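# Load the medium-diameter tube against the cold saw's stop

## Task

Take the tube whose diameter is between the other two off the rack, slide it along the cold saw's rollers until its end bears on the length stop, and release it so it rests motionless on those rollers. The length stop has to stay at its preset position. The thinnest and thickest tubes must stay on the rack, each still sitting between its pins. None of the three tubes may be bent at the end.

## Robot and tools

ROBOT AND FRAME. There are two arms, left_arm and right_arm. Each sits on its own carriage on one floor track that runs along y at x = 0. left_rail carries left_arm and is always the carriage at larger y; right_rail carries right_arm. These names do not match image sides. A base stands at x = 0, y = its carriage's position_m, z = 0.03 m, facing +x. Scene frame: fixed to the table, table top z = 0, +x is where the arms face, +y to their left, +z up; the table edge is at x = 0.31 m. Reported hand poses can be off by a few cm, more at long reach.

GRIPPER. Fingers point along the gripper's own +z and open and close along its y. end_effector_position is the spot between the pads when shut; fingertips extend about 33 mm past it (only 9 mm when wide open). Fingers can fold: grip near the fingertip quarter of the pads for a true squeeze; deeper grips may be loose or slip. Pressing fingertips into a surface folds them easily.

execute_actions. Argument actions: a list run in order; cameras optionally picks cameras (cam_left_wrist, cam_right_wrist; [] for none). Each action may hold rows, steps, until, and left_rail or right_rail commands. rows: up to 15 rows, one per control step of 1/30 s. Every row is one flat list of 18 numbers in [-1, 1] covering both arms: left dx, dy, dz, rx, ry, rz, gripper position, force_limit, speed, then the same nine for the right. The six pose numbers are an offset, not a pose: measured from that arm's Hand target as it was when the action began, along that Hand target's own axes; every row counts from that same start, not from the row before. Scale: 1.0 = 0.6 m for dx, dy, dz and 180 degrees for rx, ry, rz (one rotation vector). Sending six zeros re-requests the current Hand target. steps: 1 to 450 (default 15), at least the number of rows; after the last row the arm keeps heading to that row's target. Ramp offsets gradually (e.g. +0.01 per row = 6 mm per step) to avoid jerks. until: ends the action early when rail conditions hold, e.g. {"left_rail": {"position_status": ["!=", "moving"]}}, or {"all": {"status": "ended"}} / {"any": {"status": "ended"}}; numbers need a comparison (=, !=, <, <=, >, >=). An empty actions list just reports state.

GRIPPER NUMBERS. position: +1 fully open (140 mm), pads touch near -0.8, -1 closes until blocked. force_limit -1 to +1: roughly 14 N to 58 N per pad after a slow close; a faster speed squeezes much harder. speed -1 to +1: about 30 to 250 mm/s. Both start at +1. Resend the same three numbers to leave a gripper unchanged; 0 is a real command. object_status: 0 moving, 1 blocked while opening, 2 blocked while closing (grip), 3 reached target or pads met. position_measured is in counts: 3 open, ~75 = 100 mm, 139 = 60 mm, 200 = 20 mm, 230 pads touching.

move. target: one 18-number row or a list of up to 15, same layout and scale, all offsets counted from the Hand targets at the move's start. speed: path top speed in m/s, 0.002 to 2, default 0.25 (one value or one per target). blend: corner rounding in m for a list. stop_force: 10 to 80 N, ends an arm's path on a push that size against its travel; use it slowly, only with the carriage standing still, and not while the gripper rotates; leave it out when backing off a contact. zero: whether to re-zero force first (default true). blocking=false returns early; then use wait or stop before other motion. The result adds a move: line (done, off_target, held, moving, fault, plus limits such as paced or held).

wait: seconds 0 to 10, holds last commands. stop: brakes a running move (not rails). zoom_image: camera plus region [x0, y0, x1, y1] in pixels, at most 504 by 504, of the latest image. finished_scene: scene = current scene number; ends it irrevocably.

CARRIAGES. Command inside an action: {"left_rail": {"position_m": ...}}; left_rail range -1.1 to 2 m, right_rail -2 to 1.1 m, absolute positions on the track. speed_m_s 0.01 to 1, acceleration_factor 0.1 to 1 (accel 1.9 m/s2 times that). {"stop": true} brakes. Then run an action with until position_status != moving. Keep carriages at least 0.98 m apart. Rows ride along with a moving carriage, so let it arrive before placing the gripper. position_status: moving, done, contact_stop, time_out, stopped, stopped_with_arm, stopped_for_other_arm, stopped_for_other_carriage; position_answer taken or not_taken. Out-of-range values reject the whole call.

RESULT LINES. end_effector_position (m), end_effector_quat_wxyz, velocities; Joint positions per arm: rail, waist, shoulder, elbow, forearm roll, wrist pitch, wrist roll (m, rad); Joint velocities (may read within noise); Joint torques; Flange force along gripper axes (biased, includes held weight); Wrist depth as 7x7 cells of distance in mm; Hand target (base of next offsets); Tool commands; MOTOR HOT warnings.

AVOID. A net force of 144 N on an arm or a joint torque at its limit (waist/shoulder 295, elbow 139, wrist joints 39.1 N m) freezes that arm for 10 s. Arms are stiff: commanding even slightly into a firm contact can fault. Never let arms or carriages touch each other; grippers must not close on the other arm. Do not drop tubes, release them while moving, slam into the saw, its stop or rack, or let anything fall off the table (even onto the track). Avoid heavy twist or holding a long tube far from its middle. Avoid long stretched holds that overheat motors. Moving the saw's length stop or bending a tube spoils the job.

Each tool is called after "Emit:" by a JSON object that holds its "method" and its "body".

## Session

Emit:
{"method": "execute_actions", "body": {"actions": []}}

Scene clock: 0.00 s.
left_arm: end_effector_position=(+0.6600, +0.6096, +0.4937) position_measured=3 object_status=3 end_effector_quat_wxyz=(+0.000, +1.000, +0.000, +0.000) | right_arm: end_effector_position=(+0.6600, -0.8304, +0.4937) position_measured=3 object_status=3 end_effector_quat_wxyz=(+0.000, +1.000, +0.000, +0.000)
Joint positions: left_arm=[0.61 -0.053 0.164 1.35 0 1.628 1.518] | right_arm=[-0.83 -0.053 0.164 1.35 0 1.628 1.518]
Joint velocities: within noise
Joint torques (N m): no reading
Flange force (N): no reading
Wrist depth (mm): cam_left_wrist=[578 582 572 579 414 570 566 / 615 587 609 609 347 606 599 / 656 644 640 624 388 637 634 / 698 117 649 649 668 134 531 / - 104 725 723 712 125 94 / - 572 802 765 758 787 94 / - - 810 782 807 849 -] | cam_right_wrist=[469 556 349 572 - 345 548 / 465 590 339 621 615 353 558 / 419 567 348 407 420 353 508 / - - - - - 136 - / - 124 - - 720 118 105 / - - 738 727 738 - - / - 809 773 754 788 - -]
Hand target: left_arm +0.6600, +0.6096, +0.4937; +0.000, +1.000, +0.000, +0.000 | right_arm +0.6600, -0.8304, +0.4937; +0.000, +1.000, +0.000, +0.000
Tool commands: left_gripper/position=+1.0 left_gripper/force_limit=+1.0 left_gripper/speed=+1.0 right_gripper/position=+1.0 right_gripper/force_limit=+1.0 right_gripper/speed=+1.0
left_rail: position_m=0.610 position_status=done
right_rail: position_m=-0.830 position_status=done

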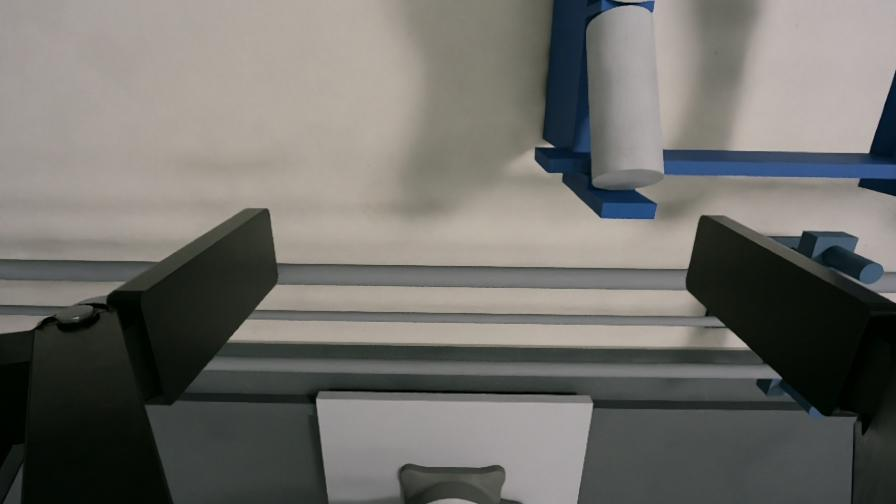

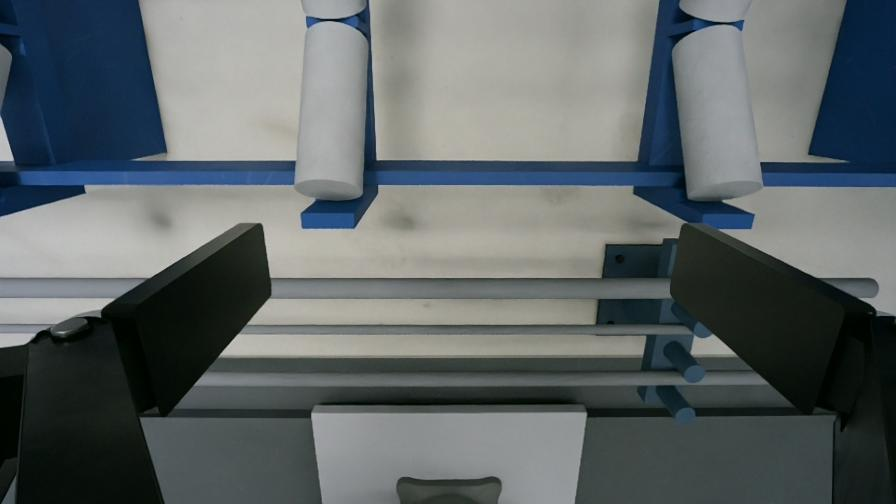

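Emit:
{"method": "move", "body": {"target": [-0.1,0,-0.4,0,0,0,1,1,1,-0.1,0,-0.4,0,0,0,1,1,1]}}

Scene clock: 8.20 s.
left_arm: end_effector_position=(+0.6000, +0.6096, +0.7336) position_measured=3 object_status=3 end_effector_quat_wxyz=(+0.000, +1.000, +0.000, +0.000) | right_arm: end_effector_position=(+0.6000, -0.8304, +0.7336) position_measured=3 object_status=3 end_effector_quat_wxyz=(+0.000, +1.000, +0.000, +0.000)
Joint positions: left_arm=[0.61 -0.058 0.181 0.878 0 2.083 1.512] | right_arm=[-0.83 -0.058 0.181 0.878 0 2.083 1.512]
Joint torques (N m): left_arm=[-2.03 -55.59 -36.12 3.9 -0.32 -0.27] | right_arm=[3.41 -50.46 -33.96 4.57 0.09 0.04]
Flange force (N): left_arm=[1.8 -3.8 -3.0] | right_arm=[-3.7 5.7 -3.7]
Wrist depth (mm): cam_left_wrist=[799 792 805 818 784 784 553 / 829 888 823 846 832 632 592 / 882 733 - 870 895 765 898 / 928 117 823 964 950 134 784 / - 112 1012 991 968 1016 94 / - - 873 901 1078 1087 94 / - 2083 744 789 2478 2193 -] | cam_right_wrist=[768 615 - 814 515 822 625 / 575 599 - - 543 698 601 / 915 - - 977 - - - / 863 124 950 993 - - - / - 115 911 958 985 127 - / - - 958 965 1115 1035 - / - 1146 747 785 2105 - -]
Hand target: left_arm +0.6000, +0.6096, +0.7337; +0.000, +1.000, +0.000, +0.000 | right_arm +0.6000, -0.8304, +0.7337; +0.000, +1.000, +0.000, +0.000
Off the commanded pose: left_arm 0.000 m, 0 deg | right_arm 0.000 m, 0 deg.
left_rail: position_m=0.610 position_status=done
right_rail: position_m=-0.830 position_status=done
move: done

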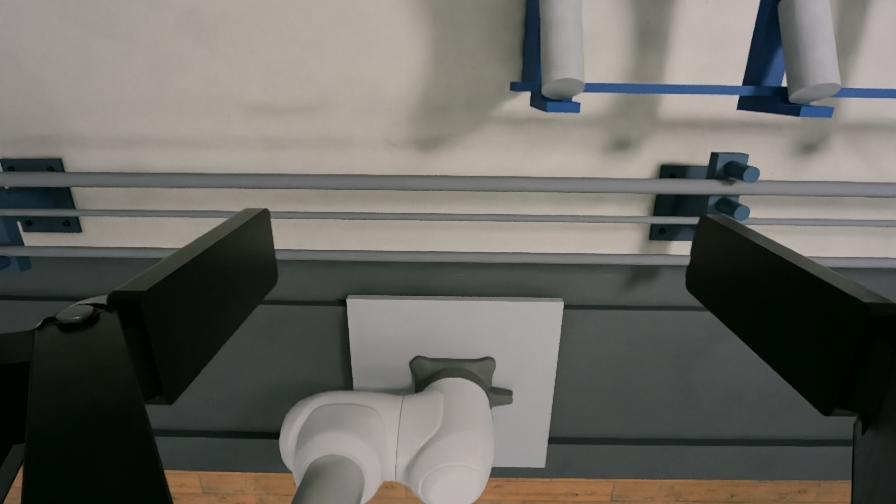

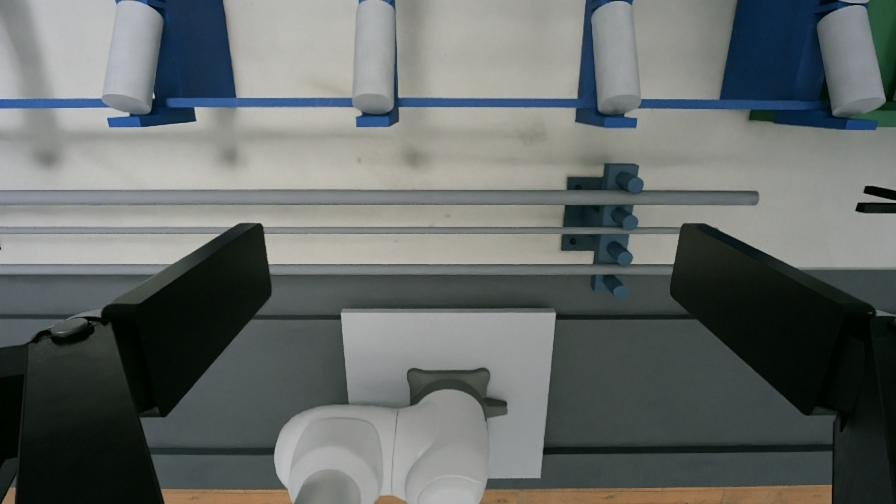

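Emit:
{"method": "execute_actions", "body": {"actions": [{"right_rail":{"position_m":-1.15,"speed_m_s":0.2,"acceleration_factor":0.3},"left_rail":{"speed_m_s":0.25,"acceleration_factor":0.3},"steps":150,"until":{"right_rail":{"position_status":["!=","moving"]}}}], "cameras": ["cam_right_wrist"]}}

Scene clock: 11.93 s.
left_arm: end_effector_position=(+0.6000, +0.6096, +0.7337) position_measured=3 object_status=3 end_effector_quat_wxyz=(+0.000, +1.000, +0.000, +0.000) | right_arm: end_effector_position=(+0.6000, -1.1505, +0.7337) position_measured=3 object_status=3 end_effector_quat_wxyz=(+0.000, +1.000, +0.000, +0.000)
Joint positions: left_arm=[0.61 -0.058 0.181 0.878 0 2.083 1.512] | right_arm=[-1.15 -0.058 0.181 0.878 0 2.083 1.512]
Joint torques (N m): left_arm=[-2 -55.33 -36.41 3.86 -0.3 -0.28] | right_arm=[4.08 -50.12 -33.72 4.68 0.03 0.01]
Flange force (N): left_arm=[0.9 -3.7 -1.8] | right_arm=[-3.7 6.7 -4.5]
Wrist depth (mm): cam_left_wrist=[818 799 802 - 794 799 547 / 846 849 852 - 837 609 590 / 895 735 892 901 882 - 882 / - 112 932 935 932 134 939 / - 104 1024 991 1007 - 94 / - 1102 1028 957 1078 1097 94 / - 2233 749 813 2274 1192 -] | cam_right_wrist=[761 618 - 733 625 571 571 / 588 606 - 875 643 646 575 / 918 866 - 783 860 673 - / - 136 - - 925 136 - / - 124 965 961 961 126 105 / - - 848 969 1039 - - / - - 740 783 1100 - -]
Hand target: left_arm +0.6000, +0.6096, +0.7337; +0.000, +1.000, +0.000, +0.000 | right_arm +0.6000, -1.1505, +0.7337; +0.000, +1.000, +0.000, +0.000
Tool commands: left_gripper/position=+1.0 left_gripper/force_limit=+1.0 left_gripper/speed=+1.0 right_gripper/position=+1.0 right_gripper/force_limit=+1.0 right_gripper/speed=+1.0
Off the commanded pose: left_arm 0.000 m, 0 deg | right_arm 0.000 m, 0 deg.
left_rail: position_m=0.610 speed_m_s=0.25 position_status=done
right_rail: position_m=-1.150 speed_m_s=0.20 position_status=done
Images, in order (width x height): cam_right_wrist 896x504.

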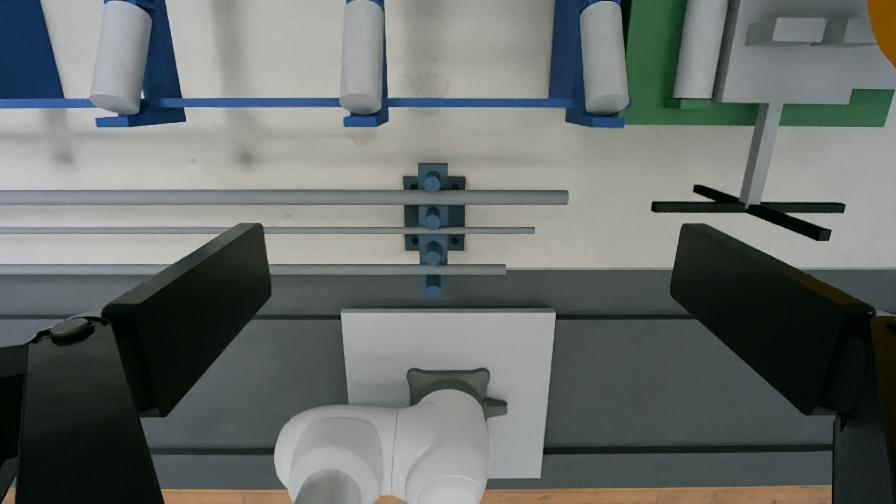

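Emit:
{"method": "move", "body": {"target": [0,0,0,0,0,0,1,1,1,-0.2,0,-0.25,0,0.2,0,1,1,1], "cameras": ["cam_right_wrist"]}}

Emit:
{"method": "execute_actions", "body": {"actions": [{"right_rail":{"position_m":-1.45},"steps":150,"until":{"right_rail":{"position_status":["!=","moving"]}}}], "cameras": ["cam_right_wrist"]}}

Scene clock: 18.43 s.
left_arm: end_effector_position=(+0.6000, +0.6096, +0.7337) position_measured=3 object_status=3 end_effector_quat_wxyz=(+0.000, +1.000, +0.000, +0.000) | right_arm: end_effector_position=(+0.4800, -1.1505, +0.8835) position_measured=3 object_status=3 end_effector_quat_wxyz=(+0.000, +0.951, +0.000, +0.309)
Joint positions: left_arm=[0.61 -0.058 0.181 0.878 0 2.083 1.512] | right_arm=[-1.15 -0.123 -0.228 1.084 0.073 1.66 1.477]
Joint torques (N m): left_arm=[-1.51 -55.28 -36.31 3.85 -0.29 -0.22] | right_arm=[3.72 -6.66 -30.36 4.31 -1.49 0.02]
Flange force (N): left_arm=[1.0 -2.9 -2.0] | right_arm=[0.8 11.3 -5.8]
Wrist depth (mm): cam_left_wrist=[832 826 807 813 797 777 547 / 837 - 855 829 843 837 556 / 901 905 888 953 885 855 882 / 921 117 939 939 939 133 946 / - 104 1041 999 983 - 94 / - 1153 1046 1012 1102 1082 93 / - 2031 749 799 1175 1192 -] | cam_right_wrist=[2220 2200 2418 2161 2220 2240 - / 2142 2142 2180 2200 922 - - / 882 929 943 904 839 854 551 / 811 136 1062 - 842 761 831 / - 114 1048 1057 - 127 95 / - 989 965 - - - - / - - 1035 - - - -]
Hand target: left_arm +0.6000, +0.6096, +0.7337; +0.000, +1.000, +0.000, +0.000 | right_arm +0.4800, -1.1505, +0.8837; +0.000, +0.951, +0.000, +0.309
Off the commanded pose: left_arm 0.000 m, 0 deg | right_arm 0.000 m, 0 deg.
left_rail: position_m=0.610 speed_m_s=0.25 position_status=done
right_rail: position_m=-1.150 speed_m_s=0.20 position_status=done
move: done
Images, in order (width x height): cam_right_wrist 896x504.

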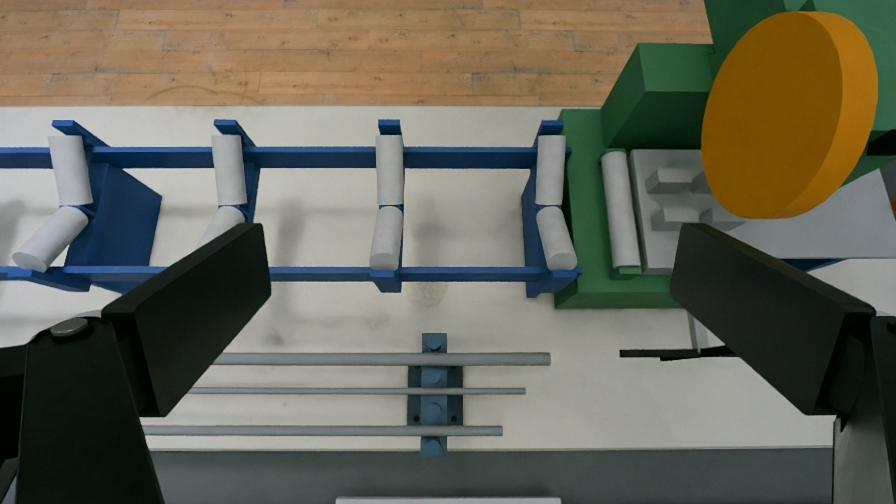

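Scene clock: 20.53 s.
left_arm: end_effector_position=(+0.6000, +0.6096, +0.7337) position_measured=3 object_status=3 end_effector_quat_wxyz=(+0.000, +1.000, +0.000, +0.000) | right_arm: end_effector_position=(+0.4800, -1.4505, +0.8837) position_measured=3 object_status=3 end_effector_quat_wxyz=(+0.000, +0.951, +0.000, +0.309)
Joint positions: left_arm=[0.61 -0.058 0.181 0.878 0 2.083 1.512] | right_arm=[-1.45 -0.123 -0.228 1.084 0.073 1.66 1.477]
Joint torques (N m): left_arm=[-1.62 -55.43 -36.09 3.87 -0.33 -0.2] | right_arm=[3.96 -6.65 -30.33 4.32 -1.38 0]
Flange force (N): left_arm=[1.3 -3.1 -3.2] | right_arm=[0.7 12.1 -5.8]
Wrist depth (mm): cam_left_wrist=[807 - 807 - 627 789 607 / 873 855 - 876 634 586 823 / 999 - 837 915 895 747 876 / - 112 957 935 942 133 908 / - 112 1046 999 987 - 94 / - 1127 1028 950 1097 - 94 / - - 751 815 2274 1304 -] | cam_right_wrist=[2240 2240 2220 2180 - 2161 2394 / 1168 1938 2304 - - 414 278 / 895 878 932 851 904 866 1157 / 819 124 1057 817 831 146 - / - 115 958 - - 126 100 / - - - 947 - - - / - - - 904 - 981 -]
Hand target: left_arm +0.6000, +0.6096, +0.7337; +0.000, +1.000, +0.000, +0.000 | right_arm +0.4800, -1.4505, +0.8837; +0.000, +0.951, +0.000, +0.309
Tool commands: left_gripper/position=+1.0 left_gripper/force_limit=+1.0 left_gripper/speed=+1.0 right_gripper/position=+1.0 right_gripper/force_limit=+1.0 right_gripper/speed=+1.0
Off the commanded pose: left_arm 0.000 m, 0 deg | right_arm 0.000 m, 0 deg.
left_rail: position_m=0.610 speed_m_s=0.25 position_status=done
right_rail: position_m=-1.450 speed_m_s=0.20 position_status=done
Images, in order (width x height): cam_right_wrist 896x504.

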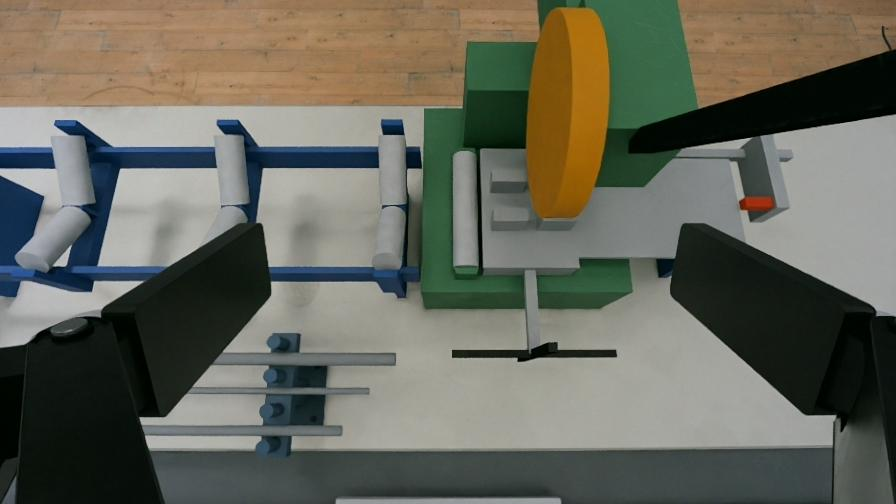

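Emit:
{"method": "zoom_image", "body": {"camera": "cam_right_wrist", "region": [380, 80, 820, 330]}}

Emit:
{"method": "execute_actions", "body": {"actions": [{"left_rail":{"position_m":1.4},"right_rail":{"position_m":-1.75},"steps":240,"until":{"all":{"status":"ended"}}}]}}

Scaled by 1.145 from the camera's 896x504 image, which has a finer 1280x720 frame.

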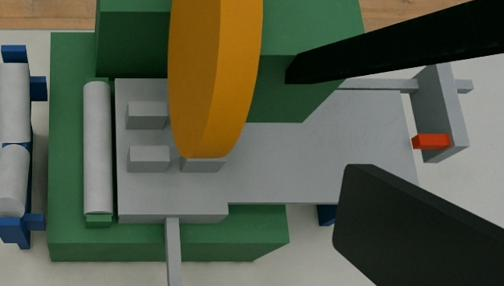

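Scene clock: 34.47 s.
left_arm: end_effector_position=(+0.6000, +1.3995, +0.7337) position_measured=3 object_status=3 end_effector_quat_wxyz=(+0.000, +1.000, +0.000, +0.000) | right_arm: end_effector_position=(+0.4800, -1.7505, +0.8837) position_measured=3 object_status=3 end_effector_quat_wxyz=(+0.000, +0.951, +0.000, +0.309)
Joint positions: left_arm=[1.4 -0.058 0.181 0.878 0 2.083 1.512] | right_arm=[-1.75 -0.123 -0.228 1.084 0.073 1.66 1.477]
Joint torques (N m): left_arm=[-1.96 -55.44 -36.1 3.81 -0.29 -0.18] | right_arm=[4.25 -6.81 -30.21 4.24 -1.45 0.01]
Flange force (N): left_arm=[1.9 -3.5 -2.7] | right_arm=[1.2 13.4 -6.2]
Wrist depth (mm): cam_left_wrist=[805 810 787 805 794 789 789 / - - 849 - 840 815 834 / 898 - 888 873 983 867 876 / - 112 932 928 921 134 918 / - 104 1028 983 1003 - 94 / - 1078 849 957 1059 1137 93 / - 2430 751 805 2383 1169 -] | cam_right_wrist=[2200 122 151 2069 2240 2518 2200 / 2052 - 238 - 2161 - 2105 / 901 872 895 857 854 1146 1954 / 798 124 793 828 872 136 - / - 124 795 908 1022 119 106 / - - - 908 - - - / - - - 925 929 - -]
Hand target: left_arm +0.6000, +1.3995, +0.7337; +0.000, +1.000, +0.000, +0.000 | right_arm +0.4800, -1.7505, +0.8837; +0.000, +0.951, +0.000, +0.309
Tool commands: left_gripper/position=+1.0 left_gripper/force_limit=+1.0 left_gripper/speed=+1.0 right_gripper/position=+1.0 right_gripper/force_limit=+1.0 right_gripper/speed=+1.0
Off the commanded pose: left_arm 0.000 m, 0 deg | right_arm 0.000 m, 0 deg.
left_rail: position_m=1.400 speed_m_s=0.25 position_status=done
right_rail: position_m=-1.750 speed_m_s=0.20 position_status=done

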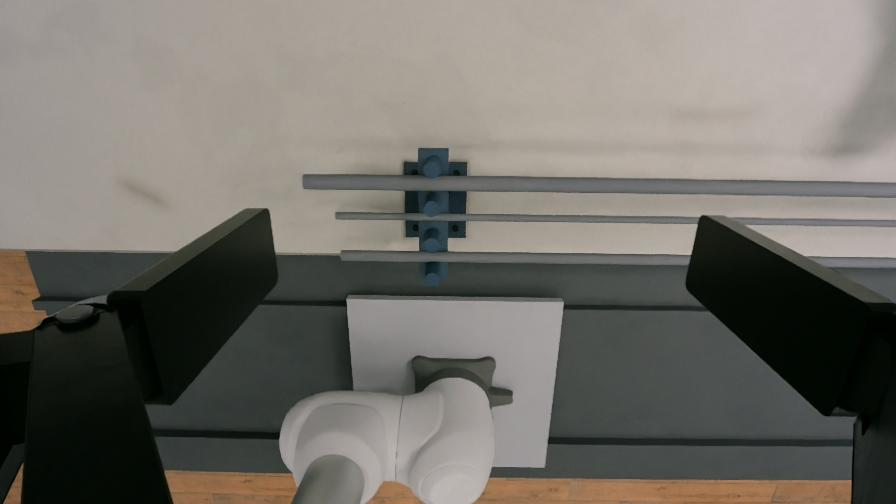

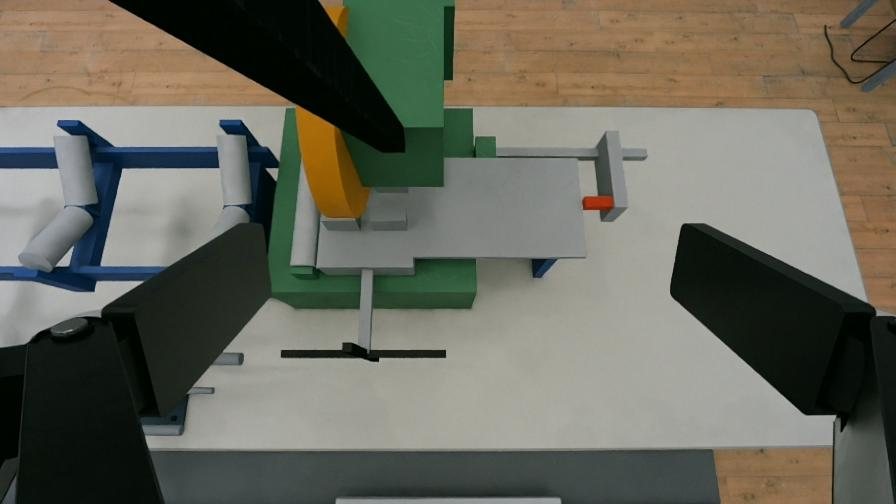

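Emit:
{"method": "execute_actions", "body": {"actions": [{"left_rail":{"position_m":0.715,"speed_m_s":0.4},"right_rail":{"position_m":-0.385,"speed_m_s":0.4},"steps":240,"until":{"all":{"status":"ended"}}}], "cameras": []}}

Emit:
{"method": "move", "body": {"target": [-0.333,0,0.223,0,0,0,-0.34,1,1,-0.386,0,0.304,0,-0.2,0,-0.34,1,1]}}

Emit:
{"method": "move", "body": {"target": [0,0,0,0,0,0.5,-0.34,1,1,0,0,0,0,0,0.5,-0.34,1,1]}}

Scene clock: 60.30 s.
left_arm: end_effector_position=(+0.6000, +0.7145, +0.7337) position_measured=3 object_status=3 end_effector_quat_wxyz=(+0.000, +1.000, +0.000, +0.000) | right_arm: end_effector_position=(+0.4800, -0.3856, +0.8837) position_measured=3 object_status=3 end_effector_quat_wxyz=(+0.000, +0.951, +0.000, +0.309)
Joint positions: left_arm=[0.715 -0.058 0.181 0.878 0 2.083 1.512] | right_arm=[-0.385 -0.123 -0.228 1.084 0.073 1.66 1.477]
Joint torques (N m): left_arm=[-1.58 -55.33 -36.3 3.87 -0.3 -0.25] | right_arm=[3.84 -6.73 -30.4 4.37 -1.44 0.03]
Flange force (N): left_arm=[0.9 -3.1 -2.1] | right_arm=[0.6 11.6 -5.5]
Wrist depth (mm): cam_left_wrist=[- 805 797 799 647 779 770 / 837 846 861 - 629 813 629 / 834 870 876 - 864 918 858 / 1003 112 942 915 964 133 789 / - 104 1012 991 999 133 94 / - 1164 898 991 1097 1016 93 / - 2430 756 815 1192 2316 -] | cam_right_wrist=[2161 2161 2018 2035 2200 2326 2087 / 2348 2052 1246 2261 2304 2348 2304 / 932 869 904 932 898 947 929 / 904 124 785 809 825 136 878 / - 115 1001 - - 127 100 / - - - - - - - / - - 929 - - - -]
Hand target: left_arm +0.6000, +0.7145, +0.7337; +0.000, +1.000, +0.000, +0.000 | right_arm +0.4800, -0.3856, +0.8837; +0.000, +0.951, +0.000, +0.309
Tool commands: left_gripper/position=+1.0 left_gripper/force_limit=+1.0 left_gripper/speed=+1.0 right_gripper/position=+1.0 right_gripper/force_limit=+1.0 right_gripper/speed=+1.0
Off the commanded pose: left_arm 0.000 m, 0 deg | right_arm 0.000 m, 0 deg.
left_rail: position_m=0.715 speed_m_s=0.40 position_status=done
right_rail: position_m=-0.385 speed_m_s=0.40 position_status=done
No camera images: "cameras" was empty.

Scene clock: 61.93 s.
left_arm: end_effector_position=(+0.4002, +0.7144, +0.5998) position_measured=172 object_status=3 end_effector_quat_wxyz=(+0.000, +1.000, +0.000, +0.000) | right_arm: end_effector_position=(+0.3998, -0.3855, +0.6000) position_measured=172 object_status=3 end_effector_quat_wxyz=(+0.000, +1.000, +0.000, +0.000)
Joint positions: left_arm=[0.715 -0.088 -0.229 1.536 0 1.835 1.483] | right_arm=[-0.385 -0.088 -0.23 1.536 0 1.836 1.483]
Joint torques (N m): left_arm=[-1.75 -18.42 -40.03 4.27 -0.29 -0.19] | right_arm=[3.9 -13.15 -38.18 4.99 0.03 -0.02]
Flange force (N): left_arm=[3.2 -4.9 -2.7] | right_arm=[-4.5 9.5 -3.8]
Wrist depth (mm): cam_left_wrist=[661 668 694 661 668 657 656 / 751 712 716 744 710 683 683 / 782 763 767 772 763 772 753 / 815 823 787 767 152 792 821 / - - 85 729 92 91 849 / - - 68 - - 74 - / - - - 574 - - -] | cam_right_wrist=[- 675 - - - 690 - / 558 - 733 692 - - - / - - 795 706 783 - - / 768 790 - 761 130 - - / - - - 770 - - - / - - - 596 - - - / - - - 565 - - -]
Hand target: left_arm +0.4002, +0.7145, +0.5999; +0.000, +1.000, +0.000, +0.000 | right_arm +0.3998, -0.3855, +0.6000; +0.000, +1.000, +0.000, +0.000
Off the commanded pose: left_arm 0.000 m, 0 deg | right_arm 0.000 m, 0 deg.
left_rail: position_m=0.715 speed_m_s=0.40 position_status=done
right_rail: position_m=-0.385 speed_m_s=0.40 position_status=done
move: done

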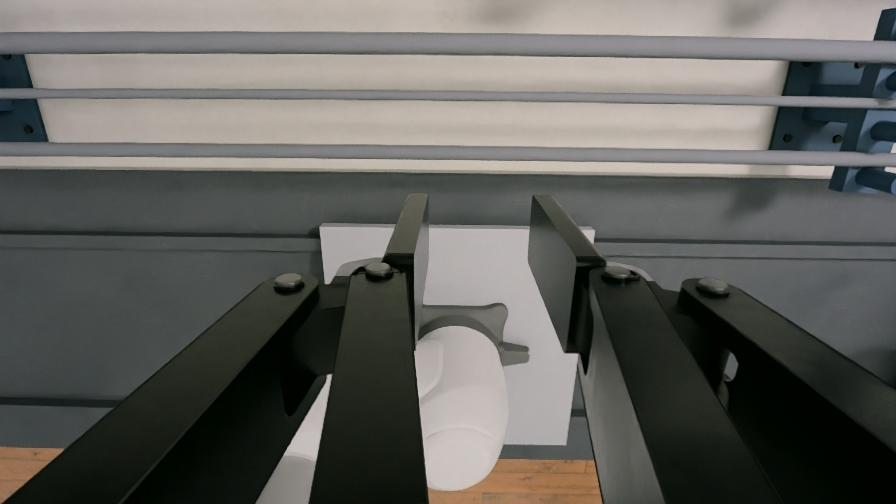

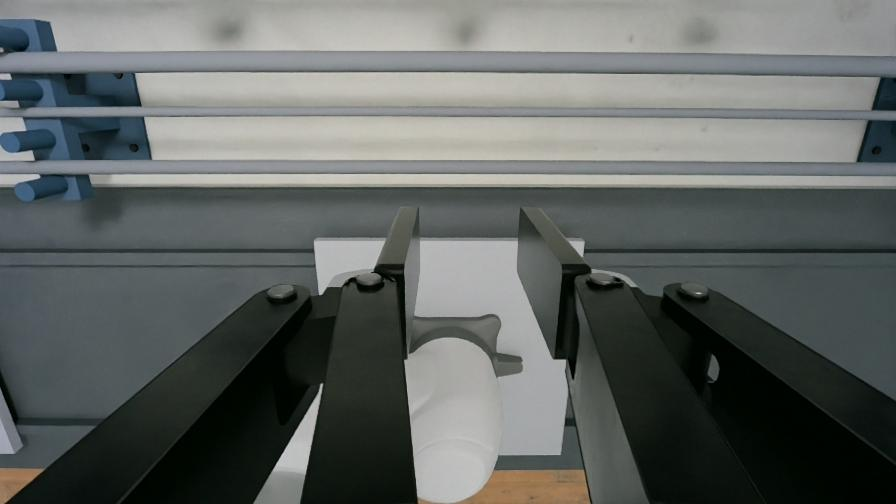

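Scene clock: 65.47 s.
left_arm: end_effector_position=(+0.4002, +0.7145, +0.5999) position_measured=172 object_status=3 end_effector_quat_wxyz=(+0.000, +0.707, -0.707, +0.000) | right_arm: end_effector_position=(+0.3998, -0.3855, +0.6000) position_measured=172 object_status=3 end_effector_quat_wxyz=(+0.000, +0.707, -0.707, +0.000)
Joint positions: left_arm=[0.715 -0.088 -0.229 1.536 0 1.835 3.054] | right_arm=[-0.385 -0.088 -0.23 1.536 0 1.836 3.054]
Joint torques (N m): left_arm=[-0.81 -17.77 -39.74 4.15 -0.27 -0.19] | right_arm=[4.09 -13.37 -37.66 5.09 0.09 -0.03]
Flange force (N): left_arm=[-2.5 -2.3 -3.2] | right_arm=[10.1 3.1 -4.8]
Wrist depth (mm): cam_left_wrist=[679 677 - 668 673 637 629 / 729 710 708 708 698 615 438 / - - 770 742 742 623 445 / 815 805 789 663 152 551 503 / 1511 - 85 698 92 91 446 / - - 68 925 - 74 70 / - - - 968 - - -] | cam_right_wrist=[675 475 - - 639 636 648 / 456 425 706 766 694 623 446 / 536 - 740 740 718 559 438 / 555 - 579 132 167 561 513 / 573 - - - 113 95 462 / - - - - - - - / - - - - - - -]
Hand target: left_arm +0.4002, +0.7145, +0.5999; +0.000, +0.707, -0.707, +0.000 | right_arm +0.3998, -0.3855, +0.6000; +0.000, +0.707, -0.707, +0.000
Off the commanded pose: left_arm 0.000 m, 0 deg | right_arm 0.000 m, 0 deg.
left_rail: position_m=0.715 speed_m_s=0.40 position_status=done
right_rail: position_m=-0.385 speed_m_s=0.40 position_status=done
move: done

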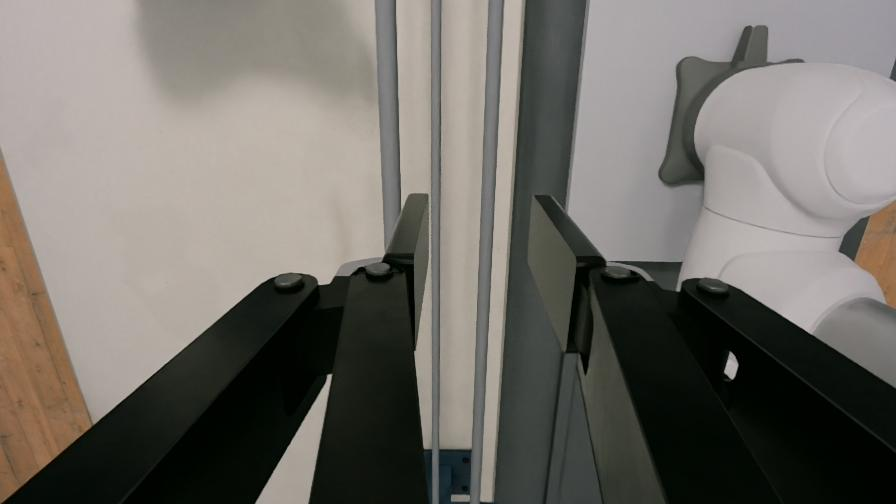

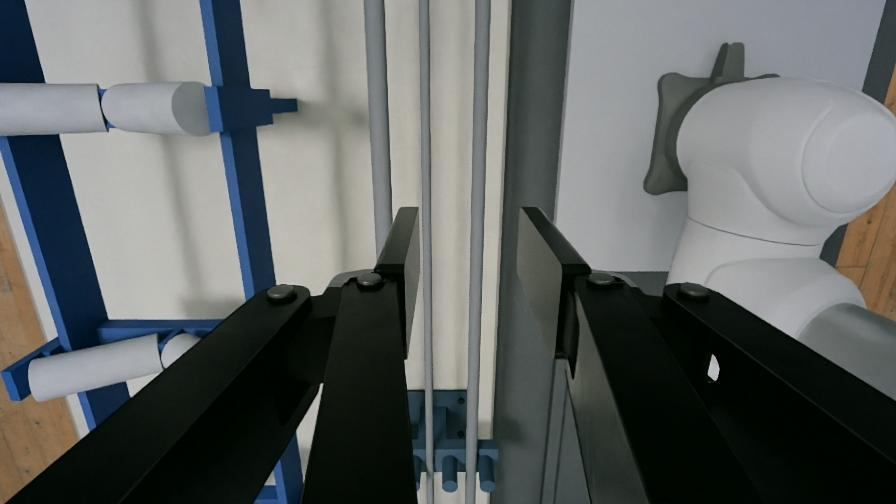

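Emit:
{"method": "move", "body": {"target": [0,0.065,0.36,0,0,0,-0.34,1,1,0,0.065,0.36,0,0,0,-0.34,1,1]}}

Scene clock: 72.20 s.
left_arm: end_effector_position=(+0.3612, +0.7144, +0.3839) position_measured=172 object_status=3 end_effector_quat_wxyz=(+0.000, +0.707, -0.707, +0.000) | right_arm: end_effector_position=(+0.3608, -0.3856, +0.3840) position_measured=172 object_status=3 end_effector_quat_wxyz=(+0.000, +0.707, -0.707, +0.000)
Joint positions: left_arm=[0.715 -0.097 -0.323 1.991 0 1.474 3.044] | right_arm=[-0.385 -0.097 -0.324 1.991 0 1.474 3.044]
Joint torques (N m): left_arm=[-1.19 -9.2 -41.08 4.34 -0.28 -0.25] | right_arm=[4.09 -5.84 -38.74 5.1 0.11 0]
Flange force (N): left_arm=[-4.0 -1.7 -2.0] | right_arm=[11.3 2.8 -5.5]
Wrist depth (mm): cam_left_wrist=[478 475 469 472 478 440 426 / 495 493 494 491 502 461 366 / 538 530 507 523 532 483 343 / 547 563 556 130 152 521 340 / - - 85 580 92 91 329 / - - 68 634 - 74 70 / - - - 687 - - -] | cam_right_wrist=[310 - - - 447 446 442 / 300 490 515 509 485 461 355 / 325 - - - 486 481 330 / 328 544 - 404 508 518 327 / 328 - - 427 113 95 333 / - - - 623 - - - / - - - - - - -]
Hand target: left_arm +0.3612, +0.7145, +0.3839; +0.000, +0.707, -0.707, +0.000 | right_arm +0.3608, -0.3855, +0.3840; +0.000, +0.707, -0.707, +0.000
Off the commanded pose: left_arm 0.000 m, 0 deg | right_arm 0.000 m, 0 deg.
left_rail: position_m=0.715 speed_m_s=0.40 position_status=done
right_rail: position_m=-0.385 speed_m_s=0.40 position_status=done
move: done

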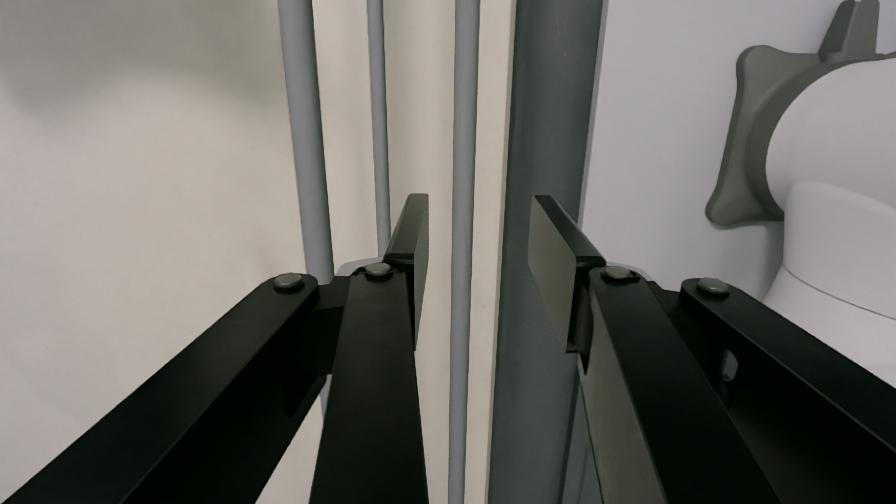

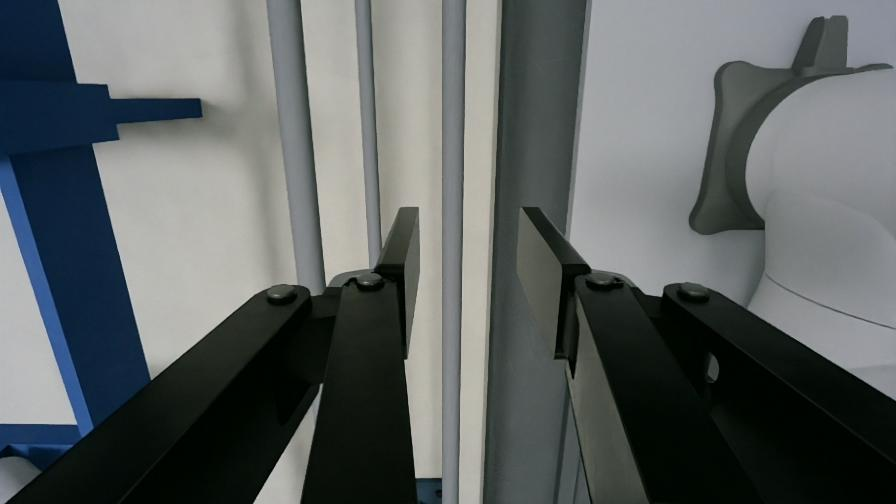

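Emit:
{"method": "move", "body": {"target": [0,0,0.267,0,0,0,-0.34,1,1,0,0,0.267,0,0,0,-0.34,1,1]}}

Scene clock: 78.37 s.
left_arm: end_effector_position=(+0.3612, +0.7144, +0.2237) position_measured=172 object_status=3 end_effector_quat_wxyz=(+0.000, +0.707, -0.707, +0.000) | right_arm: end_effector_position=(+0.3608, -0.3856, +0.2238) position_measured=172 object_status=3 end_effector_quat_wxyz=(+0.000, +0.707, -0.707, +0.000)
Joint positions: left_arm=[0.715 -0.097 -0.246 2.236 0 1.151 3.044] | right_arm=[-0.385 -0.097 -0.247 2.237 0 1.152 3.044]
Joint torques (N m): left_arm=[-1.38 -14.02 -37.53 4.08 -0.3 -0.19] | right_arm=[4.11 -9.95 -35.44 4.81 0.1 -0.03]
Flange force (N): left_arm=[-4.3 -3.3 -1.2] | right_arm=[11.2 3.2 -6.8]
Wrist depth (mm): cam_left_wrist=[327 323 325 321 334 298 294 / 344 350 340 340 357 311 311 / 368 367 361 354 372 332 324 / 390 382 378 232 152 349 340 / 416 90 85 405 92 91 366 / - - 68 439 - 74 70 / - - - 464 - - -] | cam_right_wrist=[326 317 319 318 - 298 299 / 335 337 345 342 - 314 311 / 352 215 354 360 - 329 311 / - 227 371 238 130 349 332 / 412 - - 251 - 95 370 / - - - 428 - - - / - - - - - - -]
Hand target: left_arm +0.3612, +0.7145, +0.2237; +0.000, +0.707, -0.707, +0.000 | right_arm +0.3608, -0.3855, +0.2238; +0.000, +0.707, -0.707, +0.000
Off the commanded pose: left_arm 0.000 m, 0 deg | right_arm 0.000 m, 0 deg.
left_rail: position_m=0.715 speed_m_s=0.40 position_status=done
right_rail: position_m=-0.385 speed_m_s=0.40 position_status=done
move: done

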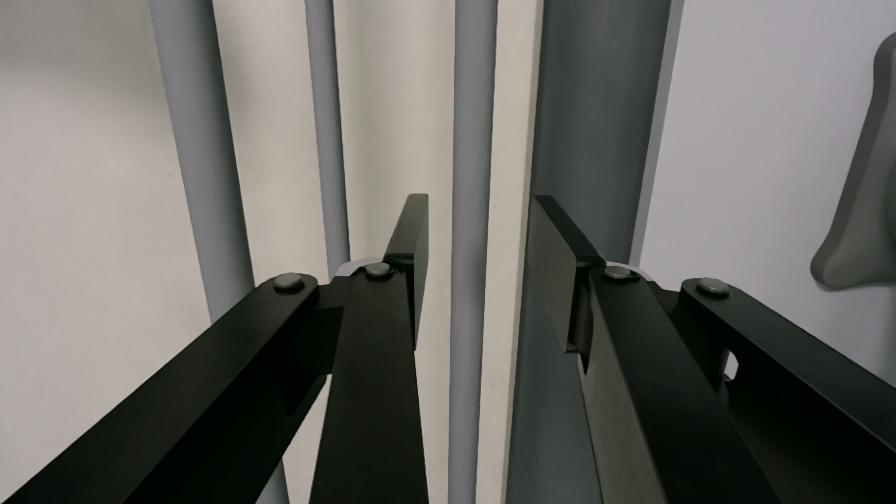

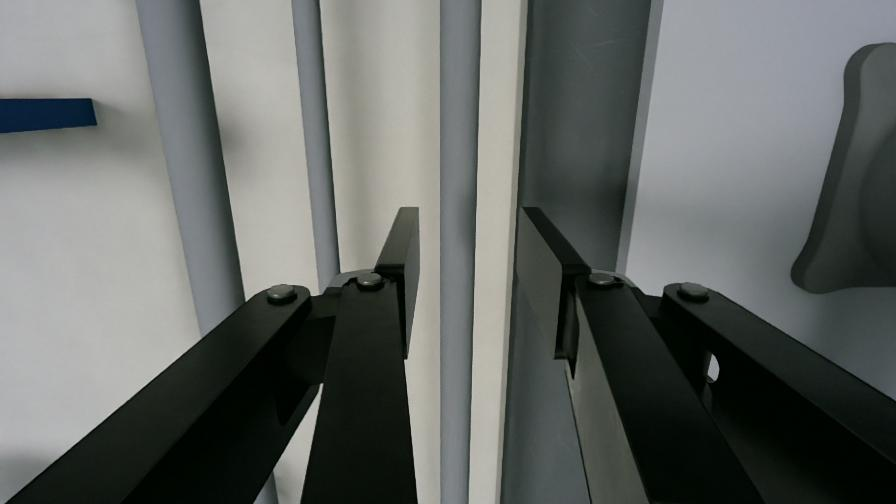

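Emit:
{"method": "move", "body": {"target": [0,0,0.09,0,0,0,-0.34,1,1,0,0,0.09,0,0,0,-0.34,1,1], "speed": 0.1}}

Scene clock: 82.10 s.
left_arm: end_effector_position=(+0.3612, +0.7145, +0.1697) position_measured=172 object_status=3 end_effector_quat_wxyz=(+0.000, +0.707, -0.707, +0.000) | right_arm: end_effector_position=(+0.3608, -0.3855, +0.1698) position_measured=172 object_status=3 end_effector_quat_wxyz=(+0.000, +0.707, -0.707, +0.000)
Joint positions: left_arm=[0.715 -0.097 -0.193 2.307 0 1.028 3.044] | right_arm=[-0.385 -0.097 -0.194 2.307 0 1.028 3.044]
Joint torques (N m): left_arm=[-1.98 -16.73 -35.09 3.76 -0.23 -0.2] | right_arm=[4.18 -12.95 -33.05 4.52 0.2 0.01]
Flange force (N): left_arm=[-6.0 -3.2 -0.9] | right_arm=[11.8 2.4 -6.8]
Wrist depth (mm): cam_left_wrist=[- 277 277 271 285 281 245 / 155 291 288 285 302 265 259 / 308 305 304 300 318 280 274 / 330 322 318 319 152 291 290 / 352 - 85 344 92 91 306 / - - 68 364 - 74 70 / - - - 395 - - -] | cam_right_wrist=[145 275 - 151 274 254 249 / - 287 287 161 301 265 261 / 295 303 303 166 - 276 277 / 313 313 185 - 131 292 292 / 339 175 - 189 113 95 310 / - - - 198 - - - / - - - 214 - - -]
Hand target: left_arm +0.3612, +0.7145, +0.1697; +0.000, +0.707, -0.707, +0.000 | right_arm +0.3608, -0.3855, +0.1698; +0.000, +0.707, -0.707, +0.000
Off the commanded pose: left_arm 0.000 m, 0 deg | right_arm 0.000 m, 0 deg.
left_rail: position_m=0.715 speed_m_s=0.40 position_status=done
right_rail: position_m=-0.385 speed_m_s=0.40 position_status=done
move: done

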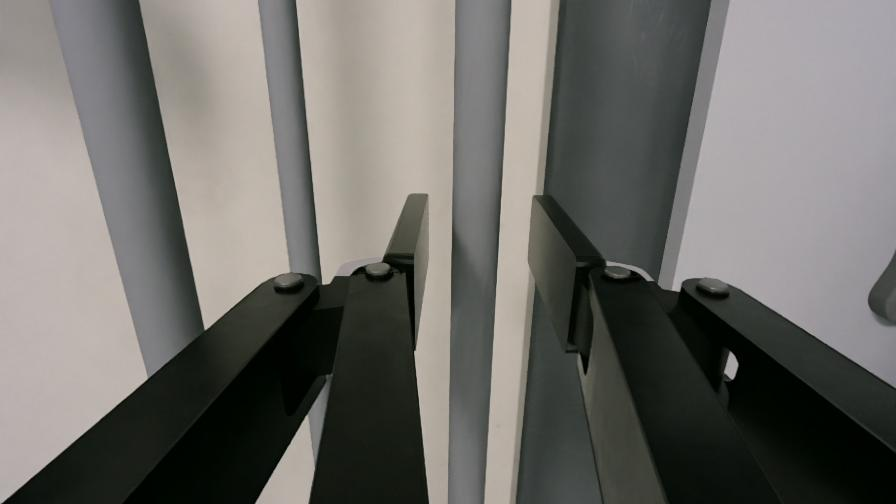

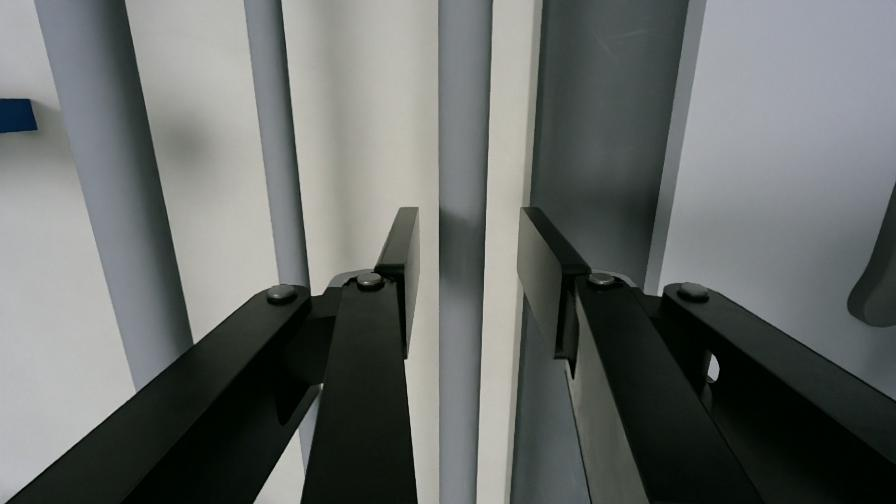

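Emit:
{"method": "move", "body": {"target": [0,-0.0025,0.021,0,0,0,-0.34,0,-1,0,-0.0035,0.021,0,0,0,-0.34,0,-1], "speed": 0.05}}

Emit:
{"method": "execute_actions", "body": {"actions": [{"rows":[[0,0,0,0,0,0,-1,0,-1,0,0,0,0,0,0,-1,0,-1]],"steps":60}]}}

Scene clock: 87.47 s.
left_arm: end_effector_position=(+0.3627, +0.7145, +0.1571) position_measured=172 object_status=3 end_effector_quat_wxyz=(+0.000, +0.707, -0.707, +0.000) | right_arm: end_effector_position=(+0.3629, -0.3855, +0.1572) position_measured=172 object_status=3 end_effector_quat_wxyz=(+0.000, +0.707, -0.707, +0.000)
Joint positions: left_arm=[0.715 -0.097 -0.176 2.32 0 0.997 3.045] | right_arm=[-0.385 -0.097 -0.176 2.32 0 0.997 3.045]
Joint torques (N m): left_arm=[-1.79 -18.24 -34.78 3.66 -0.27 -0.15] | right_arm=[3.93 -13.58 -32.24 4.44 0.14 0.01]
Flange force (N): left_arm=[-5.3 -3.5 -0.2] | right_arm=[11.0 3.1 -7.6]
Wrist depth (mm): cam_left_wrist=[- 267 262 258 271 270 234 / - 281 276 273 288 284 247 / - 296 291 164 304 268 260 / 309 311 169 159 152 281 277 / 337 - 85 320 92 91 290 / - - 68 357 - 74 70 / - - - 372 - - -] | cam_right_wrist=[139 262 265 258 276 238 237 / - 276 274 273 285 249 250 / - 294 291 285 - 261 263 / 153 303 301 158 - 282 279 / 316 - - 170 113 95 294 / - - - 187 - - - / - - - 196 - - -]
Hand target: left_arm +0.3627, +0.7145, +0.1571; +0.000, +0.707, -0.707, +0.000 | right_arm +0.3629, -0.3855, +0.1572; +0.000, +0.707, -0.707, +0.000
Off the commanded pose: left_arm 0.000 m, 0 deg | right_arm 0.000 m, 0 deg.
left_rail: position_m=0.715 speed_m_s=0.40 position_status=done
right_rail: position_m=-0.385 speed_m_s=0.40 position_status=done
move: done

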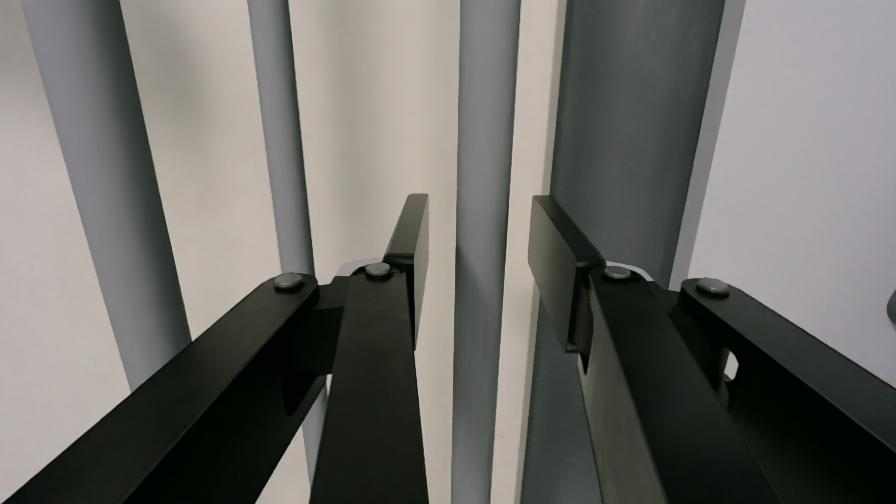

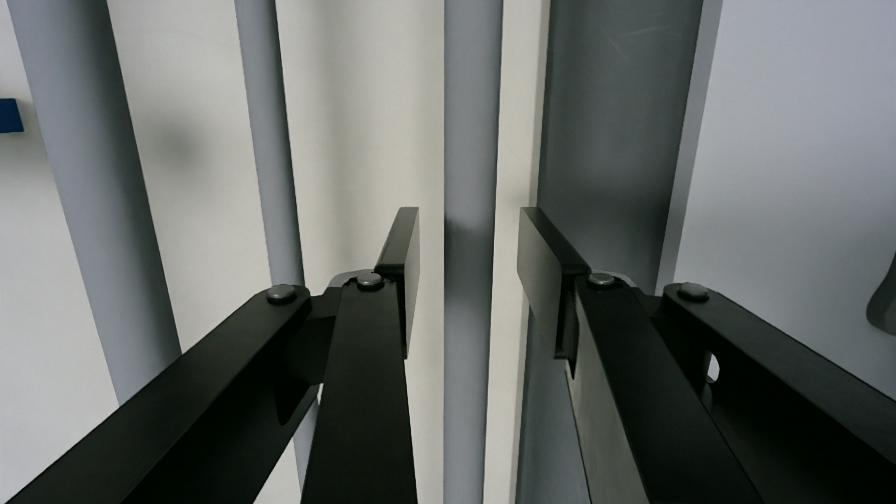

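Scene clock: 89.67 s.
left_arm: end_effector_position=(+0.3626, +0.7145, +0.1570) position_measured=204 object_status=2 end_effector_quat_wxyz=(+0.000, +0.707, -0.707, +0.000) | right_arm: end_effector_position=(+0.3629, -0.3855, +0.1572) position_measured=204 object_status=2 end_effector_quat_wxyz=(+0.000, +0.707, -0.707, +0.000)
Joint positions: left_arm=[0.715 -0.097 -0.176 2.32 0 0.997 3.045] | right_arm=[-0.385 -0.097 -0.176 2.32 0 0.997 3.045]
Joint torques (N m): left_arm=[-1.58 -16.96 -34.01 3.76 -0.5 -0.31] | right_arm=[4.71 -13.2 -30.78 4.35 0.36 -0.09]
Flange force (N): left_arm=[-5.3 -1.7 -3.4] | right_arm=[12.7 2.3 -9.8]
Wrist depth (mm): cam_left_wrist=[- 265 263 258 270 271 234 / - 279 276 273 289 284 246 / - 296 293 165 305 268 261 / 307 316 306 114 319 285 277 / 340 - 85 85 81 92 293 / - - 71 - - 69 68 / - - 68 - - 69 -] | cam_right_wrist=[- 265 265 259 278 243 238 / - 273 271 152 - 252 250 / - 289 287 157 314 263 263 / 154 304 313 - 146 280 279 / 162 170 - 173 92 288 295 / 341 - - - - - 311 / - - - - - - -]
Hand target: left_arm +0.3627, +0.7145, +0.1571; +0.000, +0.707, -0.707, +0.000 | right_arm +0.3629, -0.3855, +0.1572; +0.000, +0.707, -0.707, +0.000
Off the commanded pose: left_arm 0.000 m, 0 deg | right_arm 0.000 m, 0 deg.
left_rail: position_m=0.715 speed_m_s=0.40 position_status=done
right_rail: position_m=-0.385 speed_m_s=0.40 position_status=done

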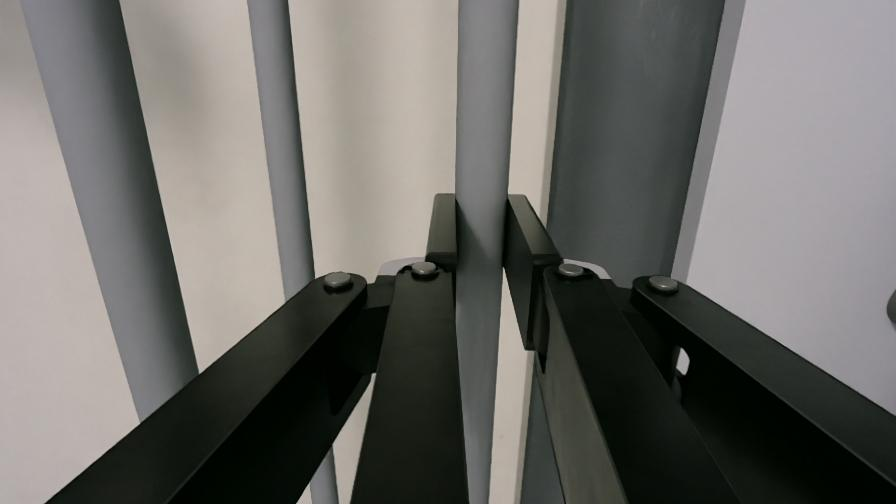

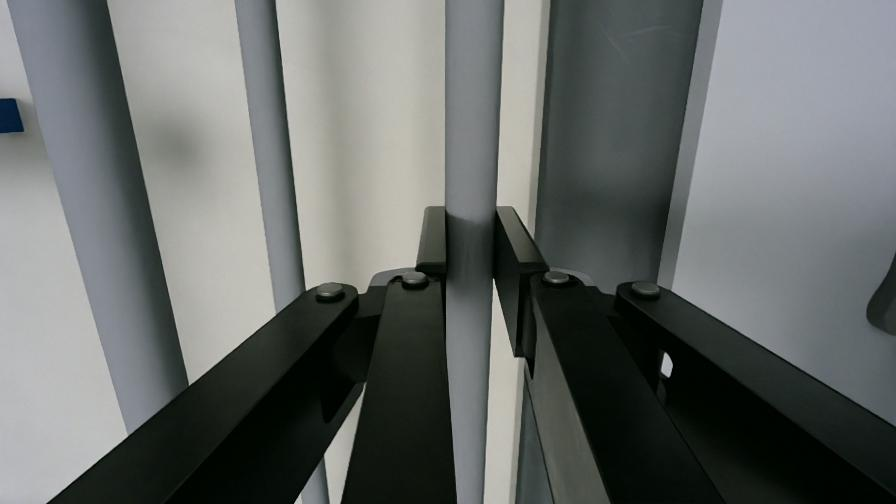

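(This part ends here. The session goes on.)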